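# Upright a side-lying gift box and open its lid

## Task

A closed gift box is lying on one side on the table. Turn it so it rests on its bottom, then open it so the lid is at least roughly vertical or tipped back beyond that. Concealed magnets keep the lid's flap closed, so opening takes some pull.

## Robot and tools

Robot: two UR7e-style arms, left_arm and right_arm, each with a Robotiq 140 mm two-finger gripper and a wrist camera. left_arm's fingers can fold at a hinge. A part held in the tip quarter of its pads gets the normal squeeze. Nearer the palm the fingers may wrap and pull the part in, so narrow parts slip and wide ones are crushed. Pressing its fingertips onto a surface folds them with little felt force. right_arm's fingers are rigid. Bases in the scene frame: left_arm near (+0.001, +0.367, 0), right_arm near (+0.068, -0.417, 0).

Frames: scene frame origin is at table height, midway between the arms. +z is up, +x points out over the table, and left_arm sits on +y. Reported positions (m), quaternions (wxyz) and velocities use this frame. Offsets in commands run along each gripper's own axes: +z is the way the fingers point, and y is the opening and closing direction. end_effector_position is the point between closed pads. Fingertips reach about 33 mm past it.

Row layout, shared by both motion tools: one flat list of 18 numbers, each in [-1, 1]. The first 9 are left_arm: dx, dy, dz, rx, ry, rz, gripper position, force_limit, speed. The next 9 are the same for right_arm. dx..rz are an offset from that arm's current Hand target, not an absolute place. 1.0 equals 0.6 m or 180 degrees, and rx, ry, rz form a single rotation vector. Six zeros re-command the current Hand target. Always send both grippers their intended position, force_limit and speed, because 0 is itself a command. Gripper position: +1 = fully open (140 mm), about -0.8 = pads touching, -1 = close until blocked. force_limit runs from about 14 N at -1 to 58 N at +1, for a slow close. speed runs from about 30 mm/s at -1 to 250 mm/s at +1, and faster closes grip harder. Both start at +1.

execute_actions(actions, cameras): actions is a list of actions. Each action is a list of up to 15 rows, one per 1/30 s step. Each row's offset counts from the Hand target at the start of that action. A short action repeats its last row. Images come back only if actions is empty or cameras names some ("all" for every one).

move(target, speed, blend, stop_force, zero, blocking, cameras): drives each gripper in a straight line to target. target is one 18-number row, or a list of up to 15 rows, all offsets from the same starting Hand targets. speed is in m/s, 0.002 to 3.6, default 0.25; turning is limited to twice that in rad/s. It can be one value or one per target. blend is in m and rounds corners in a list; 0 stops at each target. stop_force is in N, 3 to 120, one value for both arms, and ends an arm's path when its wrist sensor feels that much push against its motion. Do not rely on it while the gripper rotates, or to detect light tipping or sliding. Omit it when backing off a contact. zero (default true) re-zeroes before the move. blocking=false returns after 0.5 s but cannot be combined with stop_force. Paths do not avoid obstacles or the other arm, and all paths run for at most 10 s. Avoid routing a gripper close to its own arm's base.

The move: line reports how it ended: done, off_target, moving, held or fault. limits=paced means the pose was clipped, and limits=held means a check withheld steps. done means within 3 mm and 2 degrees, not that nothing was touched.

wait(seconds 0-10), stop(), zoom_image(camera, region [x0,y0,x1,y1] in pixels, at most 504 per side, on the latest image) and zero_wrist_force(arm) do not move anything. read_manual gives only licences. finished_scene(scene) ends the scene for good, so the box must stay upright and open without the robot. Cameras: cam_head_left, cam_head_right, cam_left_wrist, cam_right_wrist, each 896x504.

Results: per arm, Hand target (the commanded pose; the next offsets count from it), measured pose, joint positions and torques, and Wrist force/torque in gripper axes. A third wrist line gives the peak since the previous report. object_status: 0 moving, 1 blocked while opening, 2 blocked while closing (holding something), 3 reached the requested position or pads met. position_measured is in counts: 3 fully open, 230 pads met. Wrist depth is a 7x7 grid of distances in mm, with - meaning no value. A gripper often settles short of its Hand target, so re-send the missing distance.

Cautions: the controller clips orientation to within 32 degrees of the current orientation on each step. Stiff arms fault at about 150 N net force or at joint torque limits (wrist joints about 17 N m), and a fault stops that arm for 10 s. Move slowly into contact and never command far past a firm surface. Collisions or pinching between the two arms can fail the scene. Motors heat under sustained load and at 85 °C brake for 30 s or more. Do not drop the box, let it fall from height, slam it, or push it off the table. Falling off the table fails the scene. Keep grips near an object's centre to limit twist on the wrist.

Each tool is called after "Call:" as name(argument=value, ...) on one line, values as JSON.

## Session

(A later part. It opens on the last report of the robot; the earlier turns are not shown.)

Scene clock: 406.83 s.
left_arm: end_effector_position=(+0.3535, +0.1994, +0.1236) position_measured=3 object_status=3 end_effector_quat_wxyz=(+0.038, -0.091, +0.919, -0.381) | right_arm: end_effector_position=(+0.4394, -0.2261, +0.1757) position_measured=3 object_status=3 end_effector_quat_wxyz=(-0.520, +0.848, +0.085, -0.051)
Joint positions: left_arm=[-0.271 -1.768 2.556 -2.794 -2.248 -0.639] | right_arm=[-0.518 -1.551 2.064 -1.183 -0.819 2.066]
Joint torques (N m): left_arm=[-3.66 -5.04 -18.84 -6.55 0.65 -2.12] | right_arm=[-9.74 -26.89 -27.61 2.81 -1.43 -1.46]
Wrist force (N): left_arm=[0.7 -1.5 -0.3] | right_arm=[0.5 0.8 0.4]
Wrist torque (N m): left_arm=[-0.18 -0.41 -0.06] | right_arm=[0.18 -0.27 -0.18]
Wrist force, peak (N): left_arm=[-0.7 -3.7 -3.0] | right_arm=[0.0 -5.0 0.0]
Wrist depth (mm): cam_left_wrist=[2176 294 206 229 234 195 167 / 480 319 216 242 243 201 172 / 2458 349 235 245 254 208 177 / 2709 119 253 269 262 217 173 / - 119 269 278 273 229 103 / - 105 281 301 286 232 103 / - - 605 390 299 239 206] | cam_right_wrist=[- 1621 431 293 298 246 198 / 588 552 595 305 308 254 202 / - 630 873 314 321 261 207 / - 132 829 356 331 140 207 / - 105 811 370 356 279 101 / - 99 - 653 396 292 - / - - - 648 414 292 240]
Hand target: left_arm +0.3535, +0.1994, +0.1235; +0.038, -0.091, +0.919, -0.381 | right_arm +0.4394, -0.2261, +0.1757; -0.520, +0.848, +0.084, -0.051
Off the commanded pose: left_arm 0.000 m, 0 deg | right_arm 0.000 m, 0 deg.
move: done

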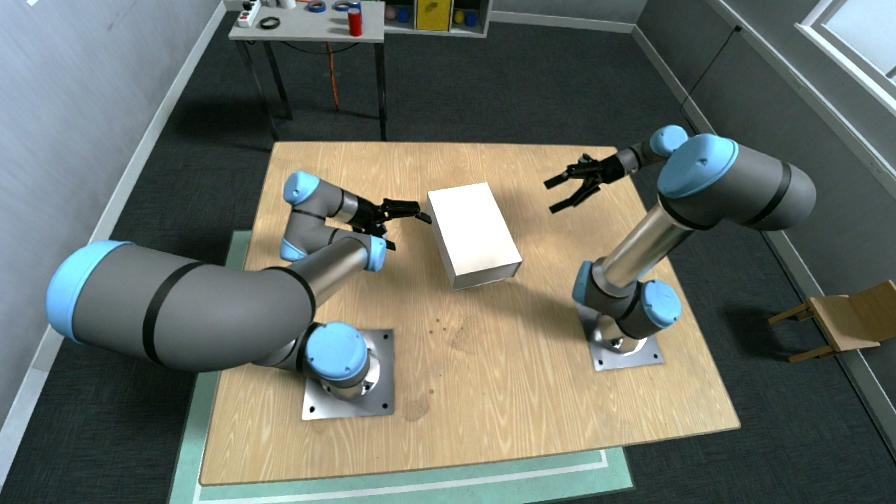

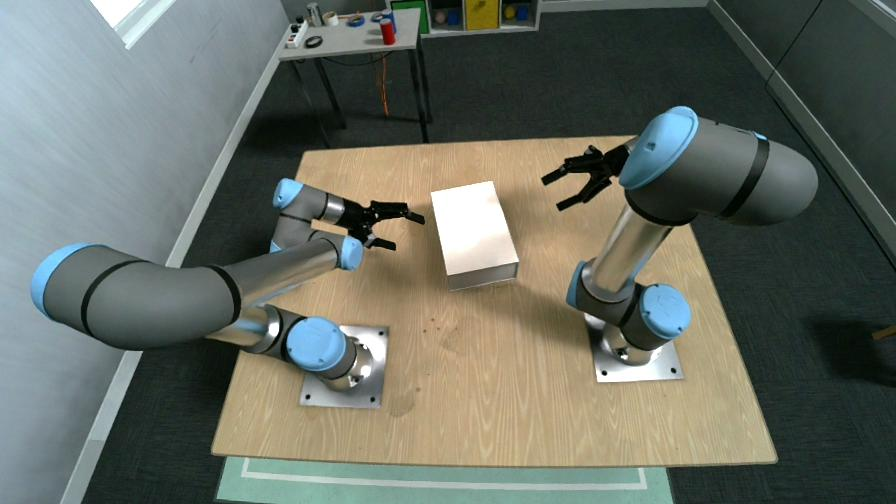

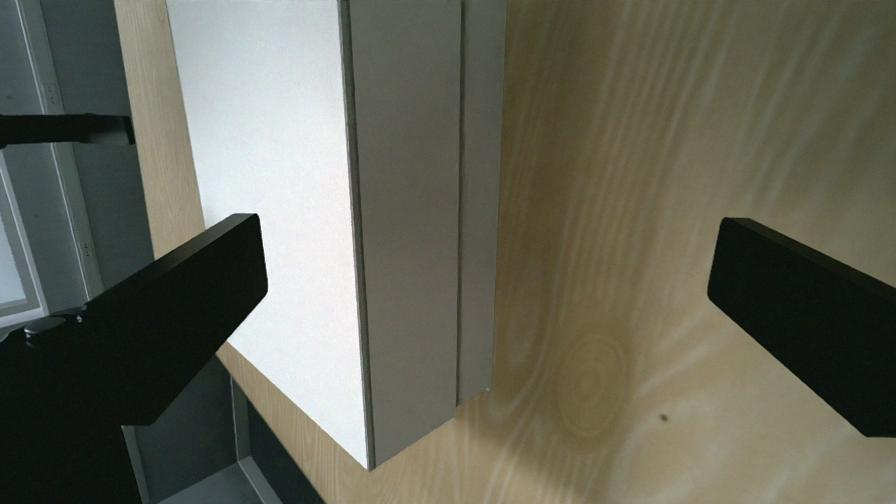

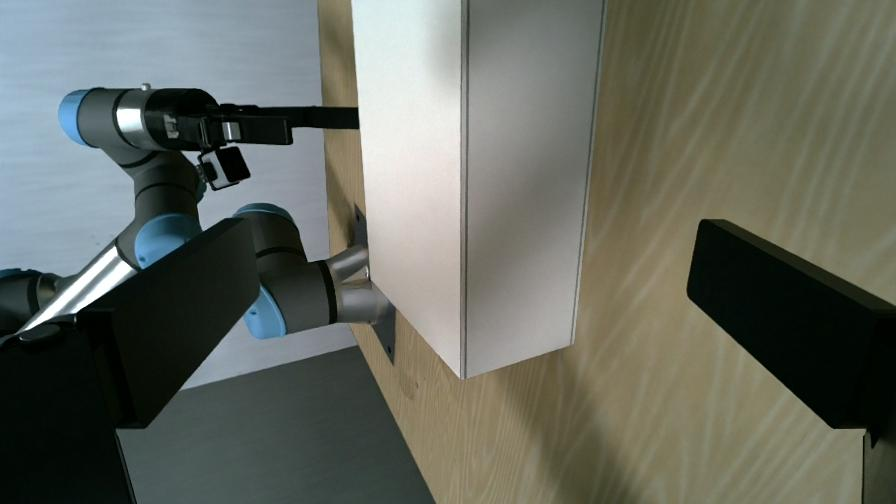

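Call:
move(target=[[0,0,0,0,0,0,-1,-0.5,0.5,0,0,0,0,0,0,-1,-0.5,0.5],[0,0.0487,0.144,0,0,0,-1,-0.5,0.5,0.1,-0.1995,0.0462,0,0,0,-1,-0.5,0.5]], speed=0.3, cameras=["cam_left_wrist", "cam_right_wrist"])

Call:
move(target=[0,-0.0377,0.0377,0,0,0,-1,-0.5,0.5,0,0,0,0,0,0,-1,-0.5,0.5], speed=0.03, stop_force=4, cameras=["cam_left_wrist", "cam_right_wrist"])

Scene clock: 448.23 s.
left_arm: end_effector_position=(+0.3613, +0.1598, +0.0417) position_measured=235 object_status=3 end_effector_quat_wxyz=(+0.038, -0.091, +0.919, -0.381) | right_arm: end_effector_position=(+0.4826, -0.1369, +0.2697) position_measured=234 object_status=3 end_effector_quat_wxyz=(-0.520, +0.848, +0.085, -0.051)
Joint positions: left_arm=[-0.393 -1.405 2.634 -3.316 -2.192 -0.774] | right_arm=[-0.288 -1.574 1.86 -1.132 -0.651 2.302]
Joint torques (N m): left_arm=[1.01 -8.93 -23.26 -6.56 -3.74 1.09] | right_arm=[8.97 -28.57 -30.9 2.08 3.22 1.21]
Wrist force (N): left_arm=[0.2 -1.3 -0.4] | right_arm=[0.6 0.6 0.8]
Wrist torque (N m): left_arm=[-0.17 -0.34 -0.11] | right_arm=[0.06 -0.29 -0.30]
Wrist force, peak (N): left_arm=[0.5 -2.0 -2.3] | right_arm=[-1.4 3.7 -0.2]
Wrist depth (mm): cam_left_wrist=[153 122 144 172 147 122 104 / 181 126 148 181 152 125 108 / 203 134 154 187 159 132 111 / 283 142 164 136 158 135 114 / 303 149 84 94 89 130 117 / - - 71 - 71 75 115 / - - - - - - -] | cam_right_wrist=[- - 2092 686 312 248 265 / 2026 - 2337 725 323 264 277 / - 2109 566 512 334 272 287 / 636 750 618 113 341 288 292 / 583 582 85 90 90 324 299 / 555 - - - - 72 295 / - - - - - 69 -]
Hand target: left_arm +0.3614, +0.1597, +0.0418; +0.038, -0.091, +0.919, -0.381 | right_arm +0.4826, -0.1369, +0.2698; -0.520, +0.848, +0.084, -0.051
Off the commanded pose: left_arm 0.000 m, 0 deg | right_arm 0.000 m, 0 deg.
move: done
Images, in order (width x height): cam_left_wrist 896x504, cam_right_wrist 896x504.

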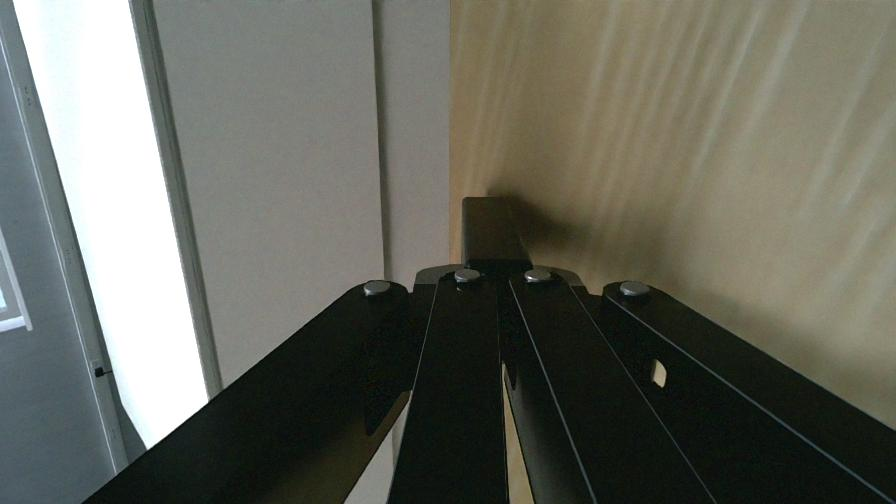

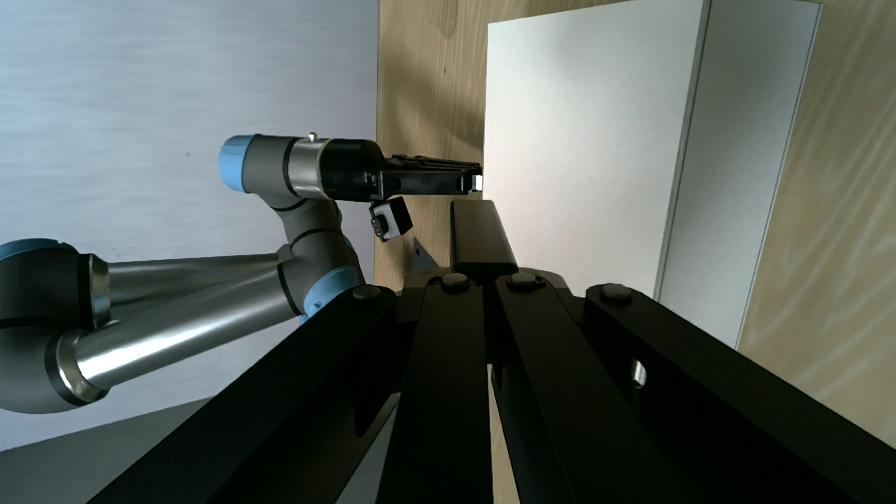

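Scene clock: 450.30 s.
left_arm: end_effector_position=(+0.3677, +0.1283, +0.0418) position_measured=235 object_status=3 end_effector_quat_wxyz=(+0.038, -0.091, +0.919, -0.381) | right_arm: end_effector_position=(+0.4826, -0.1369, +0.2698) position_measured=234 object_status=3 end_effector_quat_wxyz=(-0.520, +0.848, +0.084, -0.051)
Joint positions: left_arm=[-0.48 -1.37 2.61 -3.38 -2.147 -0.865] | right_arm=[-0.288 -1.574 1.86 -1.132 -0.651 2.302]
Joint torques (N m): left_arm=[8.39 -29.08 -2.06 -0.13 -3.5 1.97] | right_arm=[10.1 -28.4 -31.34 2.2 4.03 1.04]
Wrist force (N): left_arm=[0.5 -1.8 -0.5] | right_arm=[0.6 0.4 0.6]
Wrist torque (N m): left_arm=[-0.25 -0.39 -0.10] | right_arm=[0.02 -0.30 -0.29]
Wrist force, peak (N): left_arm=[0.7 -1.9 -0.7] | right_arm=[0.6 0.7 1.0]
Wrist depth (mm): cam_left_wrist=[153 102 117 151 147 123 104 / 174 109 122 156 151 125 108 / 221 114 127 159 159 133 111 / 2528 123 132 138 158 135 114 / 2552 137 84 94 89 130 117 / 2917 - 71 - 71 75 115 / - - - - - - -] | cam_right_wrist=[- 1893 - 686 313 250 262 / - - 2217 725 322 259 273 / - 2026 529 486 335 275 285 / 619 2144 619 112 341 280 291 / 576 569 85 90 90 90 298 / 539 - - - - 72 295 / - - - - - 69 -]
Hand target: left_arm +0.3677, +0.1283, +0.0418; +0.038, -0.091, +0.919, -0.381 | right_arm +0.4826, -0.1369, +0.2698; -0.520, +0.848, +0.084, -0.051
Off the commanded pose: left_arm 0.000 m, 0 deg | right_arm 0.000 m, 0 deg.
move: done
Images, in order (width x height): cam_left_wrist 896x504, cam_right_wrist 896x504.

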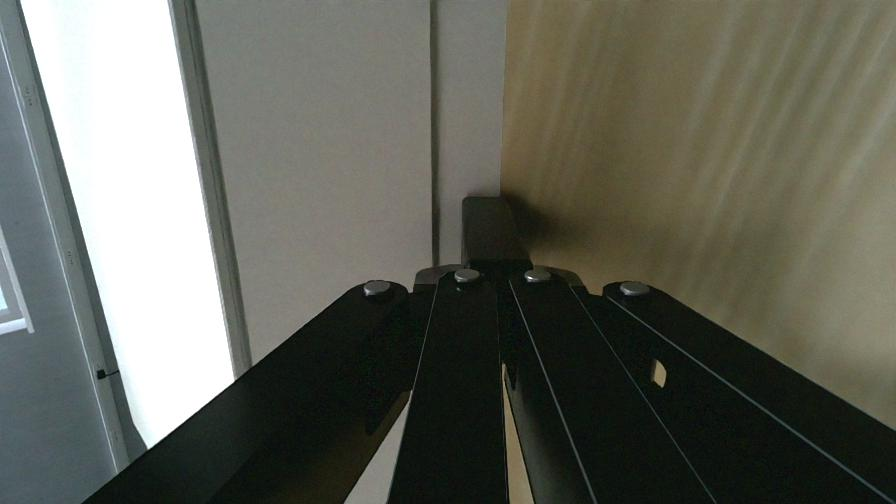

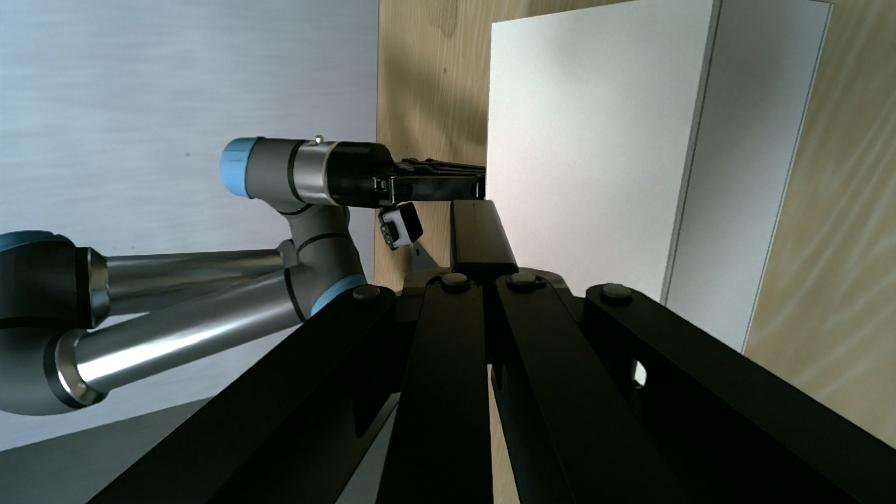

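Call:
zoom_image(camera="cam_left_wrist", region=[380, 0, 580, 280])

Call:
zoom_image(camera="cam_right_wrist", region=[400, 0, 860, 400])

Scaled by 1.800 from the camera's 896x504 image, which has a finer 1280x720 frame.

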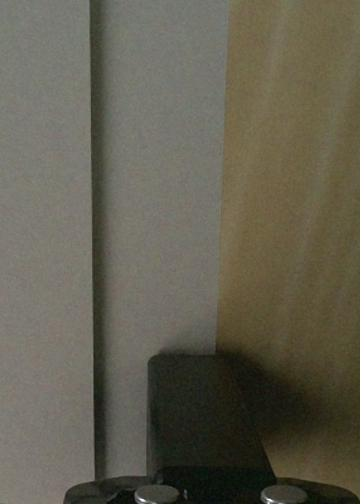

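Scaled by 1.096 from the camera's 896x504 image, which has a finer 1280x720 frame.

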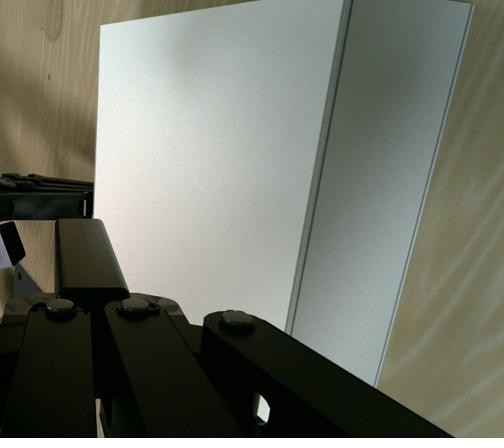

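Call:
move(target=[0,-0.0507,-0.0437,0,0,0,-1,-0.5,0.5,0,0,0,0,0,0,-1,-0.5,0.5], speed=0.04, stop_force=12, cameras=["cam_left_wrist", "cam_right_wrist", "cam_head_right"])

Scene clock: 472.37 s.
left_arm: end_effector_position=(+0.3683, +0.1254, +0.0819) position_measured=235 object_status=3 end_effector_quat_wxyz=(+0.038, -0.091, +0.919, -0.381) | right_arm: end_effector_position=(+0.4826, -0.1369, +0.2698) position_measured=234 object_status=3 end_effector_quat_wxyz=(-0.520, +0.848, +0.084, -0.051)
Joint positions: left_arm=[-0.488 -1.531 2.578 -3.19 -2.143 -0.872] | right_arm=[-0.288 -1.574 1.86 -1.132 -0.651 2.302]
Joint torques (N m): left_arm=[6.44 -5.92 -6.69 -4.5 -0.81 1.95] | right_arm=[9.68 -28.61 -31.13 2.19 4.02 1.02]
Wrist force (N): left_arm=[0.4 -1.4 -0.6] | right_arm=[0.6 0.4 0.5]
Wrist torque (N m): left_arm=[-0.20 -0.33 -0.07] | right_arm=[0.03 -0.30 -0.30]
Wrist force, peak (N): left_arm=[0.8 -1.2 -1.8] | right_arm=[0.8 0.3 1.0]
Wrist depth (mm): cam_left_wrist=[2090 197 132 150 181 158 135 / 2269 205 139 157 190 163 141 / 2413 227 152 158 198 168 143 / 2481 252 164 136 203 172 147 / 2552 288 84 94 89 168 150 / 2765 - 71 - 71 75 150 / - - - - - - -] | cam_right_wrist=[- - 2092 684 309 245 260 / 1789 - 2295 713 324 255 269 / - 536 506 476 334 282 284 / 695 2144 607 113 329 285 291 / 637 584 85 90 90 89 298 / 573 - - - - 72 294 / - - - - - 69 -]
Hand target: left_arm +0.3683, +0.1255, +0.0818; +0.038, -0.091, +0.919, -0.381 | right_arm +0.4826, -0.1369, +0.2698; -0.520, +0.848, +0.084, -0.051
Off the commanded pose: left_arm 0.000 m, 0 deg | right_arm 0.000 m, 0 deg.
move: done
Images, in order (width x height): cam_head_right 896x504, cam_left_wrist 896x504, cam_right_wrist 896x504.

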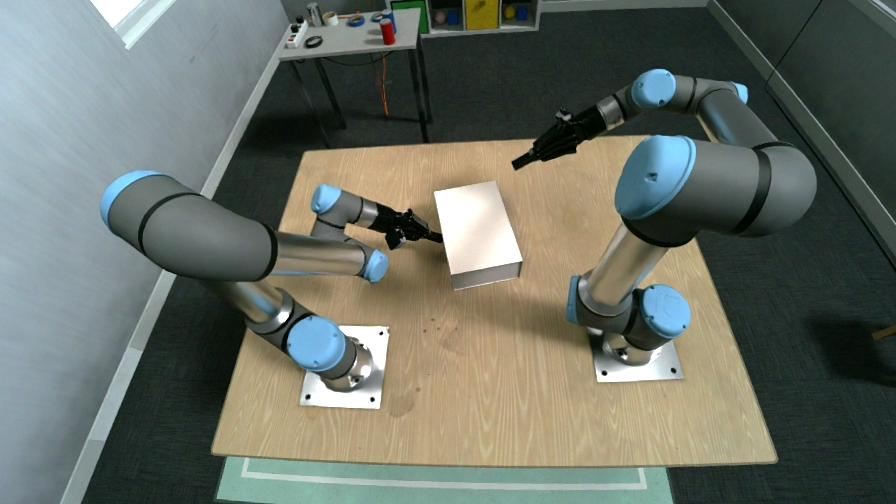

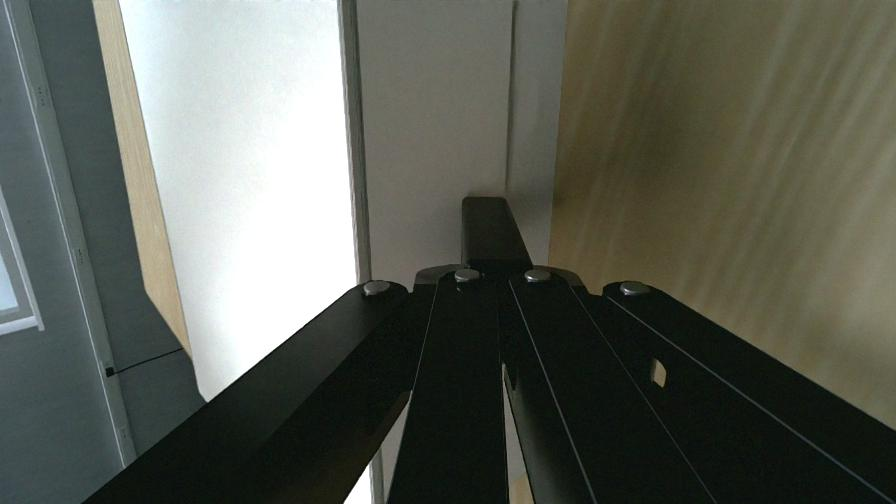

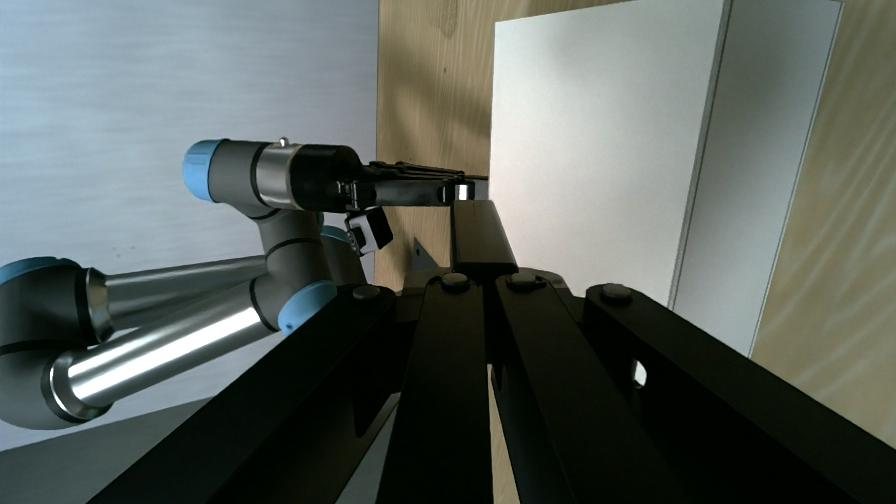

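Call:
move(target=[[0,0.0353,-0.0353,0,0,0,-1,-0.5,0.5,0.2567,0.0442,0.1703,0,-0.1089,-0.0555,-1,-0.5,0.5],[-0.1567,0.086,0.0083,0,0,0,-1,-0.5,0.5,0.2333,0.1665,0.4253,0,-0.1089,-0.0555,-1,-0.5,0.5]], speed=0.3, blend=[0.02, 0], cameras=["cam_left_wrist", "cam_right_wrist", "cam_head_right"])

Scene clock: 544.17 s.
left_arm: end_effector_position=(+0.4539, +0.1762, +0.0418) position_measured=235 object_status=3 end_effector_quat_wxyz=(+0.038, -0.091, +0.919, -0.381) | right_arm: end_effector_position=(+0.5841, +0.0692, +0.0652) position_measured=234 object_status=3 end_effector_quat_wxyz=(-0.501, +0.817, +0.245, -0.150)
Joint positions: left_arm=[-0.256 -1.284 2.385 -3.095 -2.255 -0.621] | right_arm=[0.159 -0.82 1.372 -1.465 -0.611 2.384]
Joint torques (N m): left_arm=[-3.51 -15.48 -22.79 -6.54 1.01 -0.32] | right_arm=[2.75 -46.03 -16.97 -4.37 -0.45 1.23]
Wrist force (N): left_arm=[0.5 -1.4 -0.2] | right_arm=[1.0 0.9 0.2]
Wrist torque (N m): left_arm=[-0.18 -0.39 -0.22] | right_arm=[0.16 -0.35 -0.30]
Wrist force, peak (N): left_arm=[2.5 -1.5 -1.4] | right_arm=[5.7 0.1 -2.0]
Wrist depth (mm): cam_left_wrist=[157 128 151 178 148 122 105 / 189 133 158 185 152 126 109 / 230 140 166 194 159 133 112 / 2528 150 174 136 157 135 115 / 2269 158 84 94 89 130 116 / 305 - 71 - 71 75 115 / - - - - - - -] | cam_right_wrist=[1729 - 486 265 178 130 107 / 300 348 504 276 184 137 109 / 310 301 344 287 191 141 112 / 385 336 282 116 190 145 120 / 371 636 85 90 90 137 117 / - - - - - 72 115 / - - - - - 69 -]
Hand target: left_arm +0.4540, +0.1762, +0.0418; +0.038, -0.091, +0.919, -0.381 | right_arm +0.5841, +0.0693, +0.0651; -0.501, +0.817, +0.245, -0.150
Off the commanded pose: left_arm 0.000 m, 0 deg | right_arm 0.000 m, 0 deg.
move: done
Images, in order (width x height): cam_head_right 896x504, cam_left_wrist 896x504, cam_right_wrist 896x504.

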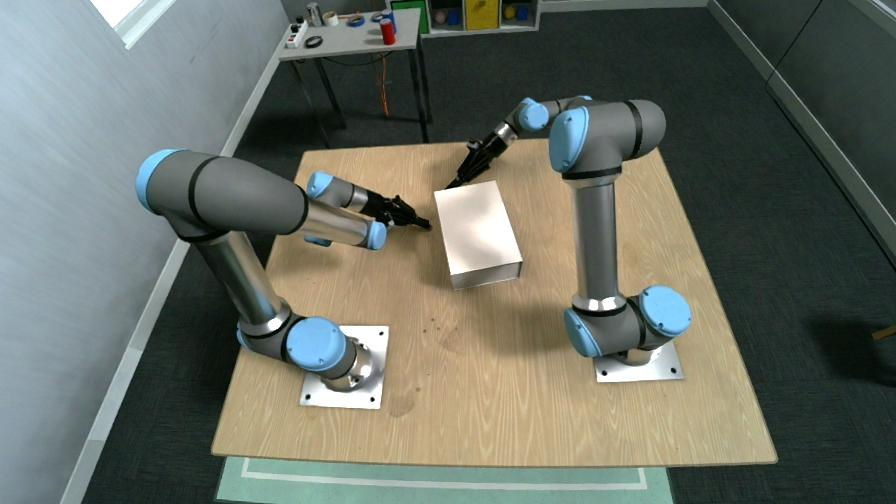

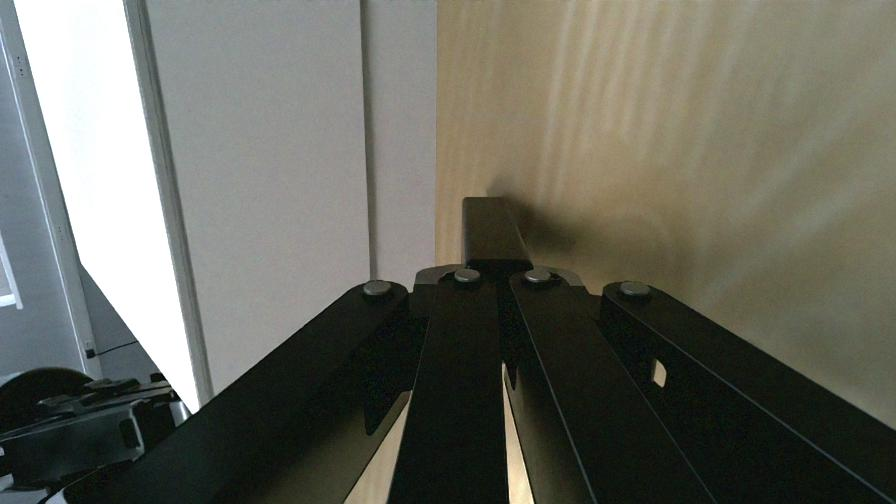

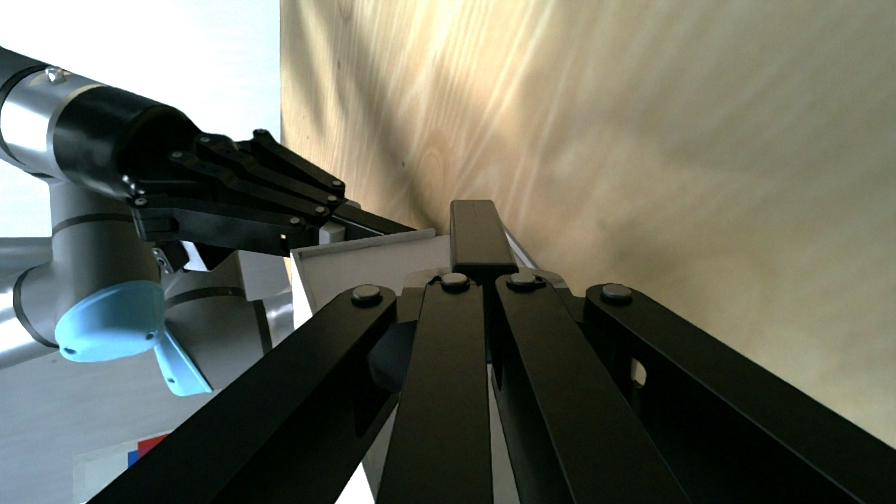

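Call:
zoom_image(camera="cam_right_wrist", region=[260, 180, 560, 380])

Scaled by 1.680 from the camera's 896x504 image, which has a finer 1280x720 frame.

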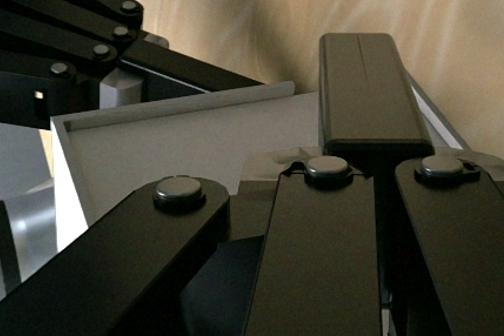

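Call:
move(target=[0,-0.0436,0.0436,0,0,0,-1,-0.5,0.5,-0.0282,-0.0215,0.0422,0,0,0,-1,-0.5,0.5], speed=0.06, cameras=[])

Call:
move(target=[0,0,0,0,0,0,-1,-0.5,0.5,0.0307,-0.0343,0.0675,0,0,0,-1,-0.5,0.5], speed=0.03, stop_force=15, cameras=["cam_left_wrist", "cam_right_wrist"])

Scene clock: 574.43 s.
left_arm: end_effector_position=(+0.4614, +0.1399, +0.0418) position_measured=235 object_status=3 end_effector_quat_wxyz=(+0.038, -0.091, +0.919, -0.381) | right_arm: end_effector_position=(+0.5544, +0.0838, +0.0652) position_measured=234 object_status=3 end_effector_quat_wxyz=(-0.501, +0.817, +0.245, -0.150)
Joint positions: left_arm=[-0.338 -1.254 2.362 -3.161 -2.218 -0.715] | right_arm=[0.188 -0.866 1.466 -1.547 -0.593 2.425]
Joint torques (N m): left_arm=[7.7 -36.15 -4.4 -0.13 -3.28 1.94] | right_arm=[-9.83 -44.32 -27.65 1.88 -0.7 -1.51]
Wrist force (N): left_arm=[0.2 -1.5 -0.3] | right_arm=[0.5 0.7 0.2]
Wrist torque (N m): left_arm=[-0.19 -0.32 -0.07] | right_arm=[0.09 -0.24 -0.27]
Wrist force, peak (N): left_arm=[1.6 -0.6 -0.9] | right_arm=[1.5 1.3 -1.0]
Wrist depth (mm): cam_left_wrist=[153 102 117 145 147 122 105 / 187 108 122 156 151 125 108 / 231 119 127 159 159 132 111 / 2435 123 132 138 157 135 114 / 2628 136 84 94 89 130 116 / 262 - 71 - 71 75 115 / - - - - - - -] | cam_right_wrist=[- - 483 264 178 130 107 / 245 - 501 274 185 137 109 / 245 249 288 286 191 141 112 / 339 229 230 116 181 145 110 / 328 598 85 90 90 137 117 / - - - - - 72 115 / - - - - - 69 -]
Hand target: left_arm +0.4613, +0.1399, +0.0418; +0.038, -0.091, +0.919, -0.381 | right_arm +0.5544, +0.0837, +0.0651; -0.501, +0.817, +0.245, -0.150
Off the commanded pose: left_arm 0.000 m, 0 deg | right_arm 0.000 m, 0 deg.
move: done
No camera images: "cameras" was empty.

Scene clock: 577.10 s.
left_arm: end_effector_position=(+0.4613, +0.1399, +0.0418) position_measured=235 object_status=3 end_effector_quat_wxyz=(+0.038, -0.091, +0.919, -0.381) | right_arm: end_effector_position=(+0.5448, +0.1318, +0.0651) position_measured=234 object_status=3 end_effector_quat_wxyz=(-0.501, +0.817, +0.245, -0.150)
Joint positions: left_arm=[-0.338 -1.254 2.362 -3.161 -2.219 -0.715] | right_arm=[0.259 -0.842 1.446 -1.643 -0.555 2.535]
Joint torques (N m): left_arm=[-7.8 -34.82 -20.37 -5.71 -3.6 -1.99] | right_arm=[-9.72 -58.54 -13.8 1.63 -0.87 -0.65]
Wrist force (N): left_arm=[0.0 -0.3 -0.3] | right_arm=[0.1 0.6 -0.2]
Wrist torque (N m): left_arm=[-0.18 -0.30 -0.08] | right_arm=[0.03 -0.17 -0.26]
Wrist force, peak (N): left_arm=[1.0 5.6 -6.2] | right_arm=[-4.1 2.1 -7.3]
Wrist depth (mm): cam_left_wrist=[151 114 129 170 147 123 104 / 172 116 131 171 151 125 108 / 209 121 130 173 158 132 111 / 2458 122 130 140 157 135 114 / 2602 155 84 94 89 130 116 / - - 71 - 71 75 115 / - - - - - - -] | cam_right_wrist=[1718 - 440 263 178 134 107 / 235 - 479 274 184 137 109 / 211 236 460 285 191 140 111 / 215 215 231 116 185 144 110 / 304 195 86 90 90 136 117 / 295 - - - - 72 114 / - - - - - 69 -]
Hand target: left_arm +0.4613, +0.1399, +0.0418; +0.038, -0.091, +0.919, -0.381 | right_arm +0.5448, +0.1318, +0.0651; -0.501, +0.817, +0.245, -0.150
Off the commanded pose: left_arm 0.000 m, 0 deg | right_arm 0.000 m, 0 deg.
move: done
Images, in order (width x height): cam_left_wrist 896x504, cam_right_wrist 896x504.

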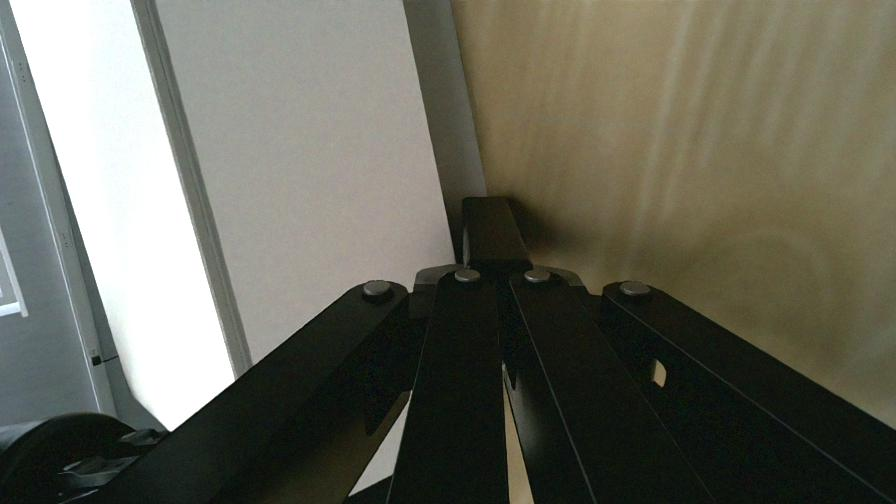

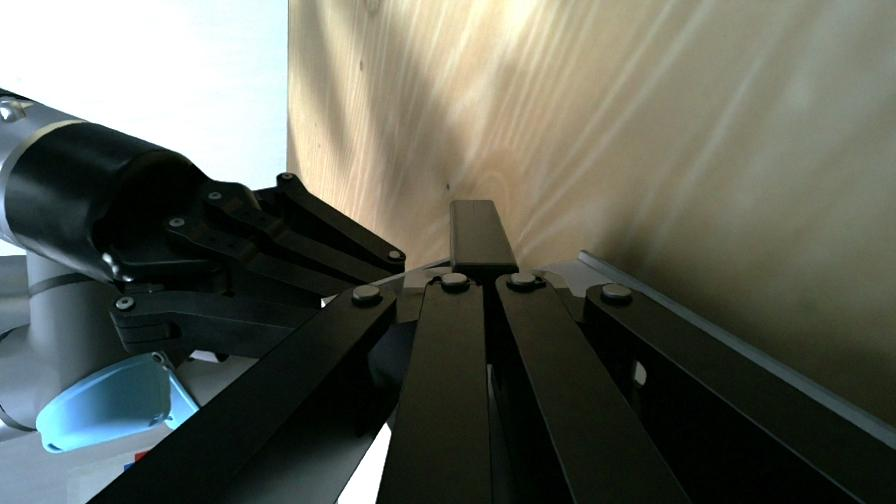

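Call:
zoom_image(camera="cam_left_wrist", region=[360, 0, 560, 290])

Call:
zoom_image(camera="cam_right_wrist", region=[300, 160, 700, 460])

Scaled by 1.738 from the camera's 896x504 image, which has a finer 1280x720 frame.

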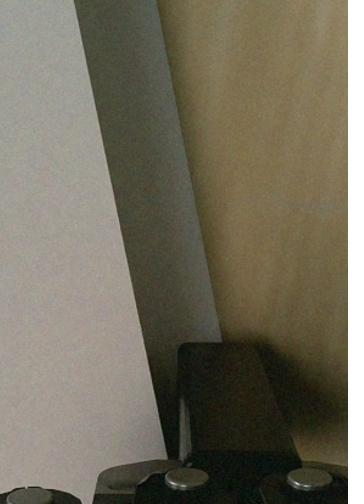

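Scaled by 1.260 from the camera's 896x504 image, which has a finer 1280x720 frame.

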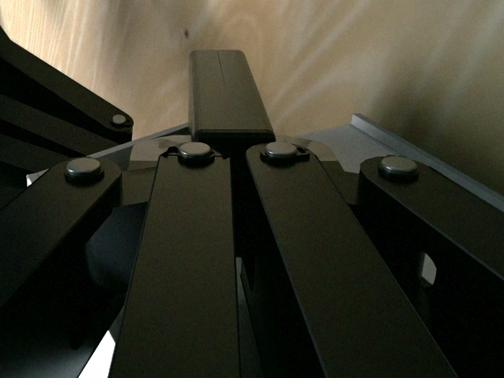

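Call:
move(target=[0,-0.0824,-0.0825,0,0,0,-1,-0.5,0.5,0,0,0,0,0,0,-1,-0.5,0.5], speed=0.06, stop_force=10, cameras=["cam_left_wrist", "cam_right_wrist", "cam_head_left"])

Scene clock: 621.60 s.
left_arm: end_effector_position=(+0.4613, +0.1400, +0.1118) position_measured=235 object_status=3 end_effector_quat_wxyz=(+0.038, -0.091, +0.919, -0.381) | right_arm: end_effector_position=(+0.5448, +0.1318, +0.0651) position_measured=234 object_status=3 end_effector_quat_wxyz=(-0.501, +0.817, +0.245, -0.150)
Joint positions: left_arm=[-0.338 -1.445 2.311 -2.919 -2.219 -0.715] | right_arm=[0.259 -0.842 1.446 -1.643 -0.555 2.535]
Joint torques (N m): left_arm=[7.98 -17.41 -10.67 -3.76 -0.76 0.01] | right_arm=[-9.4 -56.89 -13.42 1.38 -0.8 1.08]
Wrist force (N): left_arm=[0.0 -0.7 -0.2] | right_arm=[0.3 0.3 0.1]
Wrist torque (N m): left_arm=[-0.18 -0.28 -0.08] | right_arm=[0.04 -0.20 -0.26]
Wrist force, peak (N): left_arm=[-0.1 -1.2 -1.1] | right_arm=[0.1 1.0 -0.3]
Wrist depth (mm): cam_left_wrist=[- 124 133 190 214 184 159 / 2231 126 135 175 214 190 162 / 2370 128 135 146 222 198 167 / 2917 130 138 143 226 203 174 / 2765 3087 89 94 89 196 179 / 301 - 71 - 71 75 175 / - - - - - - -] | cam_right_wrist=[- 1499 446 264 178 130 107 / - 2109 479 274 184 136 109 / 228 2494 522 286 190 140 111 / 203 225 594 116 185 145 110 / 188 182 86 90 90 136 117 / 116 - - - - 72 114 / - - - - - 69 -]
Hand target: left_arm +0.4613, +0.1400, +0.1118; +0.038, -0.091, +0.919, -0.381 | right_arm +0.5448, +0.1318, +0.0651; -0.501, +0.817, +0.245, -0.150
Off the commanded pose: left_arm 0.000 m, 0 deg | right_arm 0.000 m, 0 deg.
move: done
Images, in order (width x height): cam_head_left 896x504, cam_left_wrist 896x504, cam_right_wrist 896x504.

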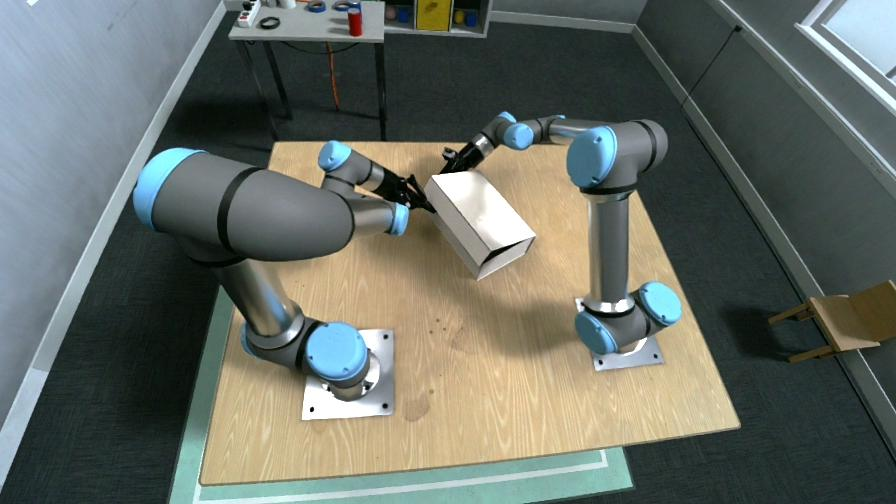

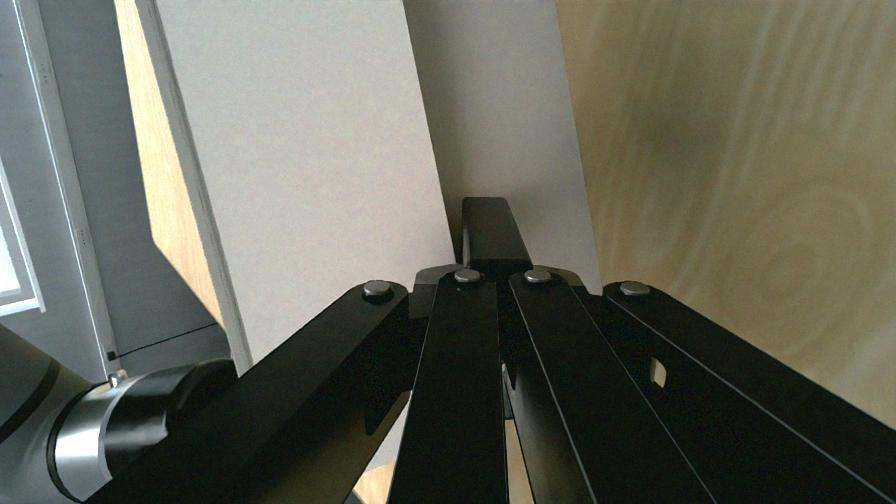

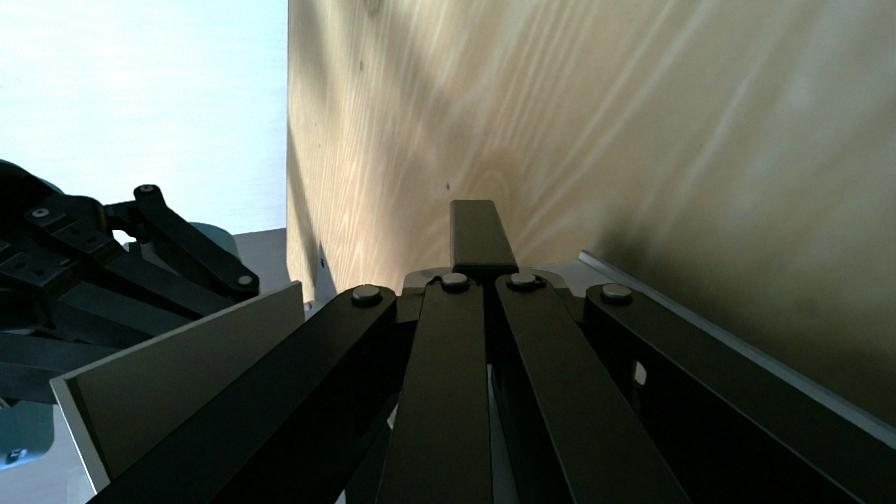

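Call:
move(target=[[0,-0.0424,-0.0424,0,0,0,-1,-0.5,0.5,0,0,-0.3667,0,0,0,-1,-0.5,0.5],[-0.0133,-0.1193,-0.048,0,0,0,-1,-0.5,0.5,-0.1995,-0.0485,-0.6202,0,0,0,-1,-0.5,0.5],[-0.0267,-0.2157,-0.0727,0,0,0,-1,-0.5,0.5,-0.405,-0.1293,-0.4803,0,0,0,-1,-0.5,0.5]], speed=0.22, blend=[0.01, 0.02, 0], cameras=["cam_left_wrist", "cam_right_wrist", "cam_head_left", "cam_head_right"])

Scene clock: 673.67 s.
left_arm: end_effector_position=(+0.4889, +0.0837, +0.2342) position_measured=235 object_status=3 end_effector_quat_wxyz=(+0.038, -0.091, +0.919, -0.381) | right_arm: end_effector_position=(+0.4636, -0.1871, +0.2648) position_measured=234 object_status=3 end_effector_quat_wxyz=(-0.501, +0.817, +0.245, -0.150)
Joint positions: left_arm=[-0.437 -1.573 2.065 -2.607 -2.17 -0.821] | right_arm=[-0.266 -1.351 1.581 -0.834 -0.926 1.964]
Joint torques (N m): left_arm=[8.94 -12.54 -20.7 -6.64 -3.6 1.96] | right_arm=[9.7 -37.5 -15.39 2.94 3.22 1.16]
Wrist force (N): left_arm=[0.3 -1.0 -0.9] | right_arm=[0.4 0.5 0.3]
Wrist torque (N m): left_arm=[-0.18 -0.25 -0.11] | right_arm=[0.04 -0.27 -0.16]
Wrist force, peak (N): left_arm=[-0.1 -2.2 -0.8] | right_arm=[2.9 2.2 -3.5]
Wrist depth (mm): cam_left_wrist=[267 146 147 367 348 293 247 / 2212 149 149 363 360 302 253 / 2552 2481 152 360 374 310 257 / 2435 2765 155 138 374 307 263 / 2628 - 84 94 89 222 279 / 2737 - 71 - 71 75 278 / - - - - - - -] | cam_right_wrist=[371 665 245 238 233 233 261 / 450 733 263 255 249 249 270 / 602 - 279 271 265 267 283 / - - 297 126 284 277 289 / - - 85 90 90 341 296 / - - - - - 72 292 / - - - - - 69 -]
Hand target: left_arm +0.4889, +0.0838, +0.2342; +0.038, -0.091, +0.919, -0.381 | right_arm +0.4635, -0.1870, +0.2648; -0.501, +0.817, +0.245, -0.150
Off the commanded pose: left_arm 0.000 m, 0 deg | right_arm 0.000 m, 0 deg.
move: done

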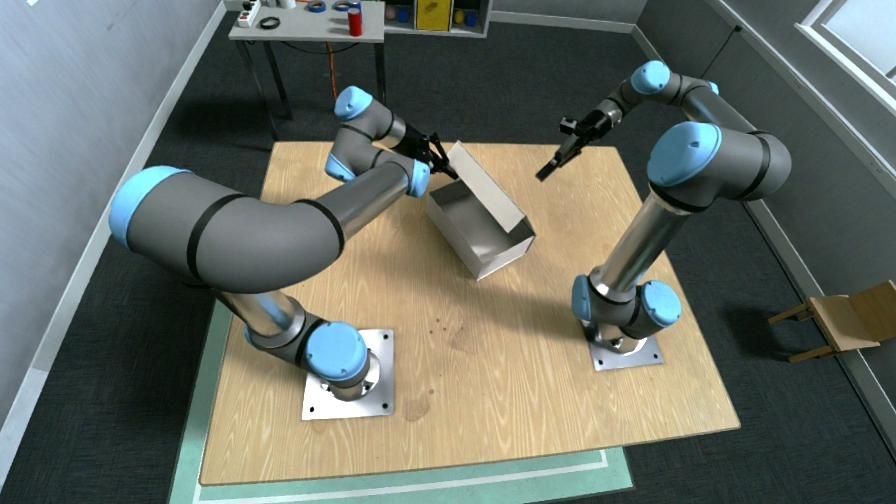

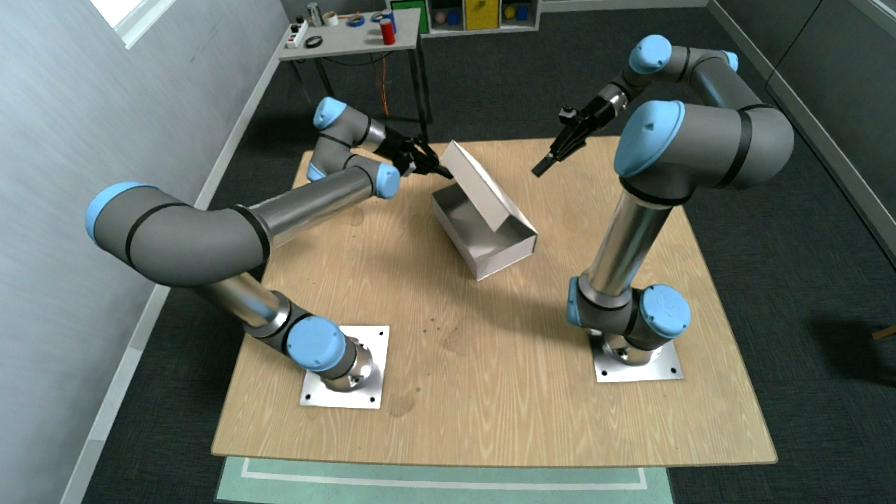

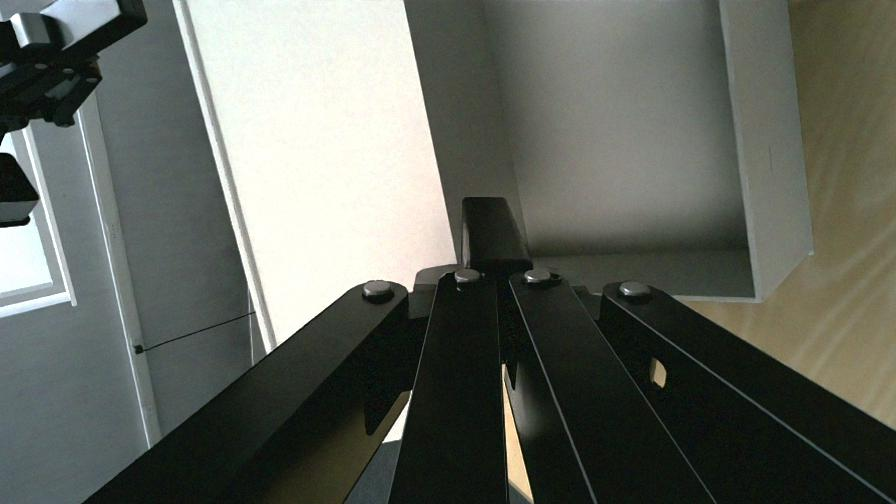

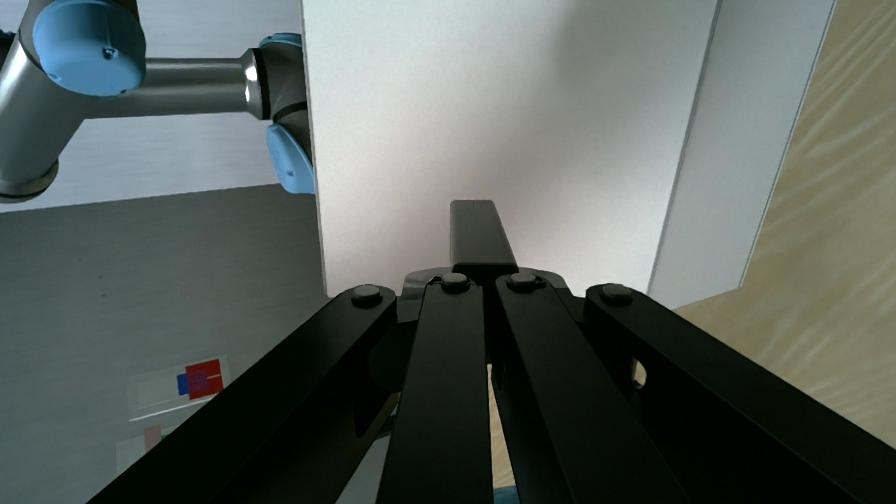

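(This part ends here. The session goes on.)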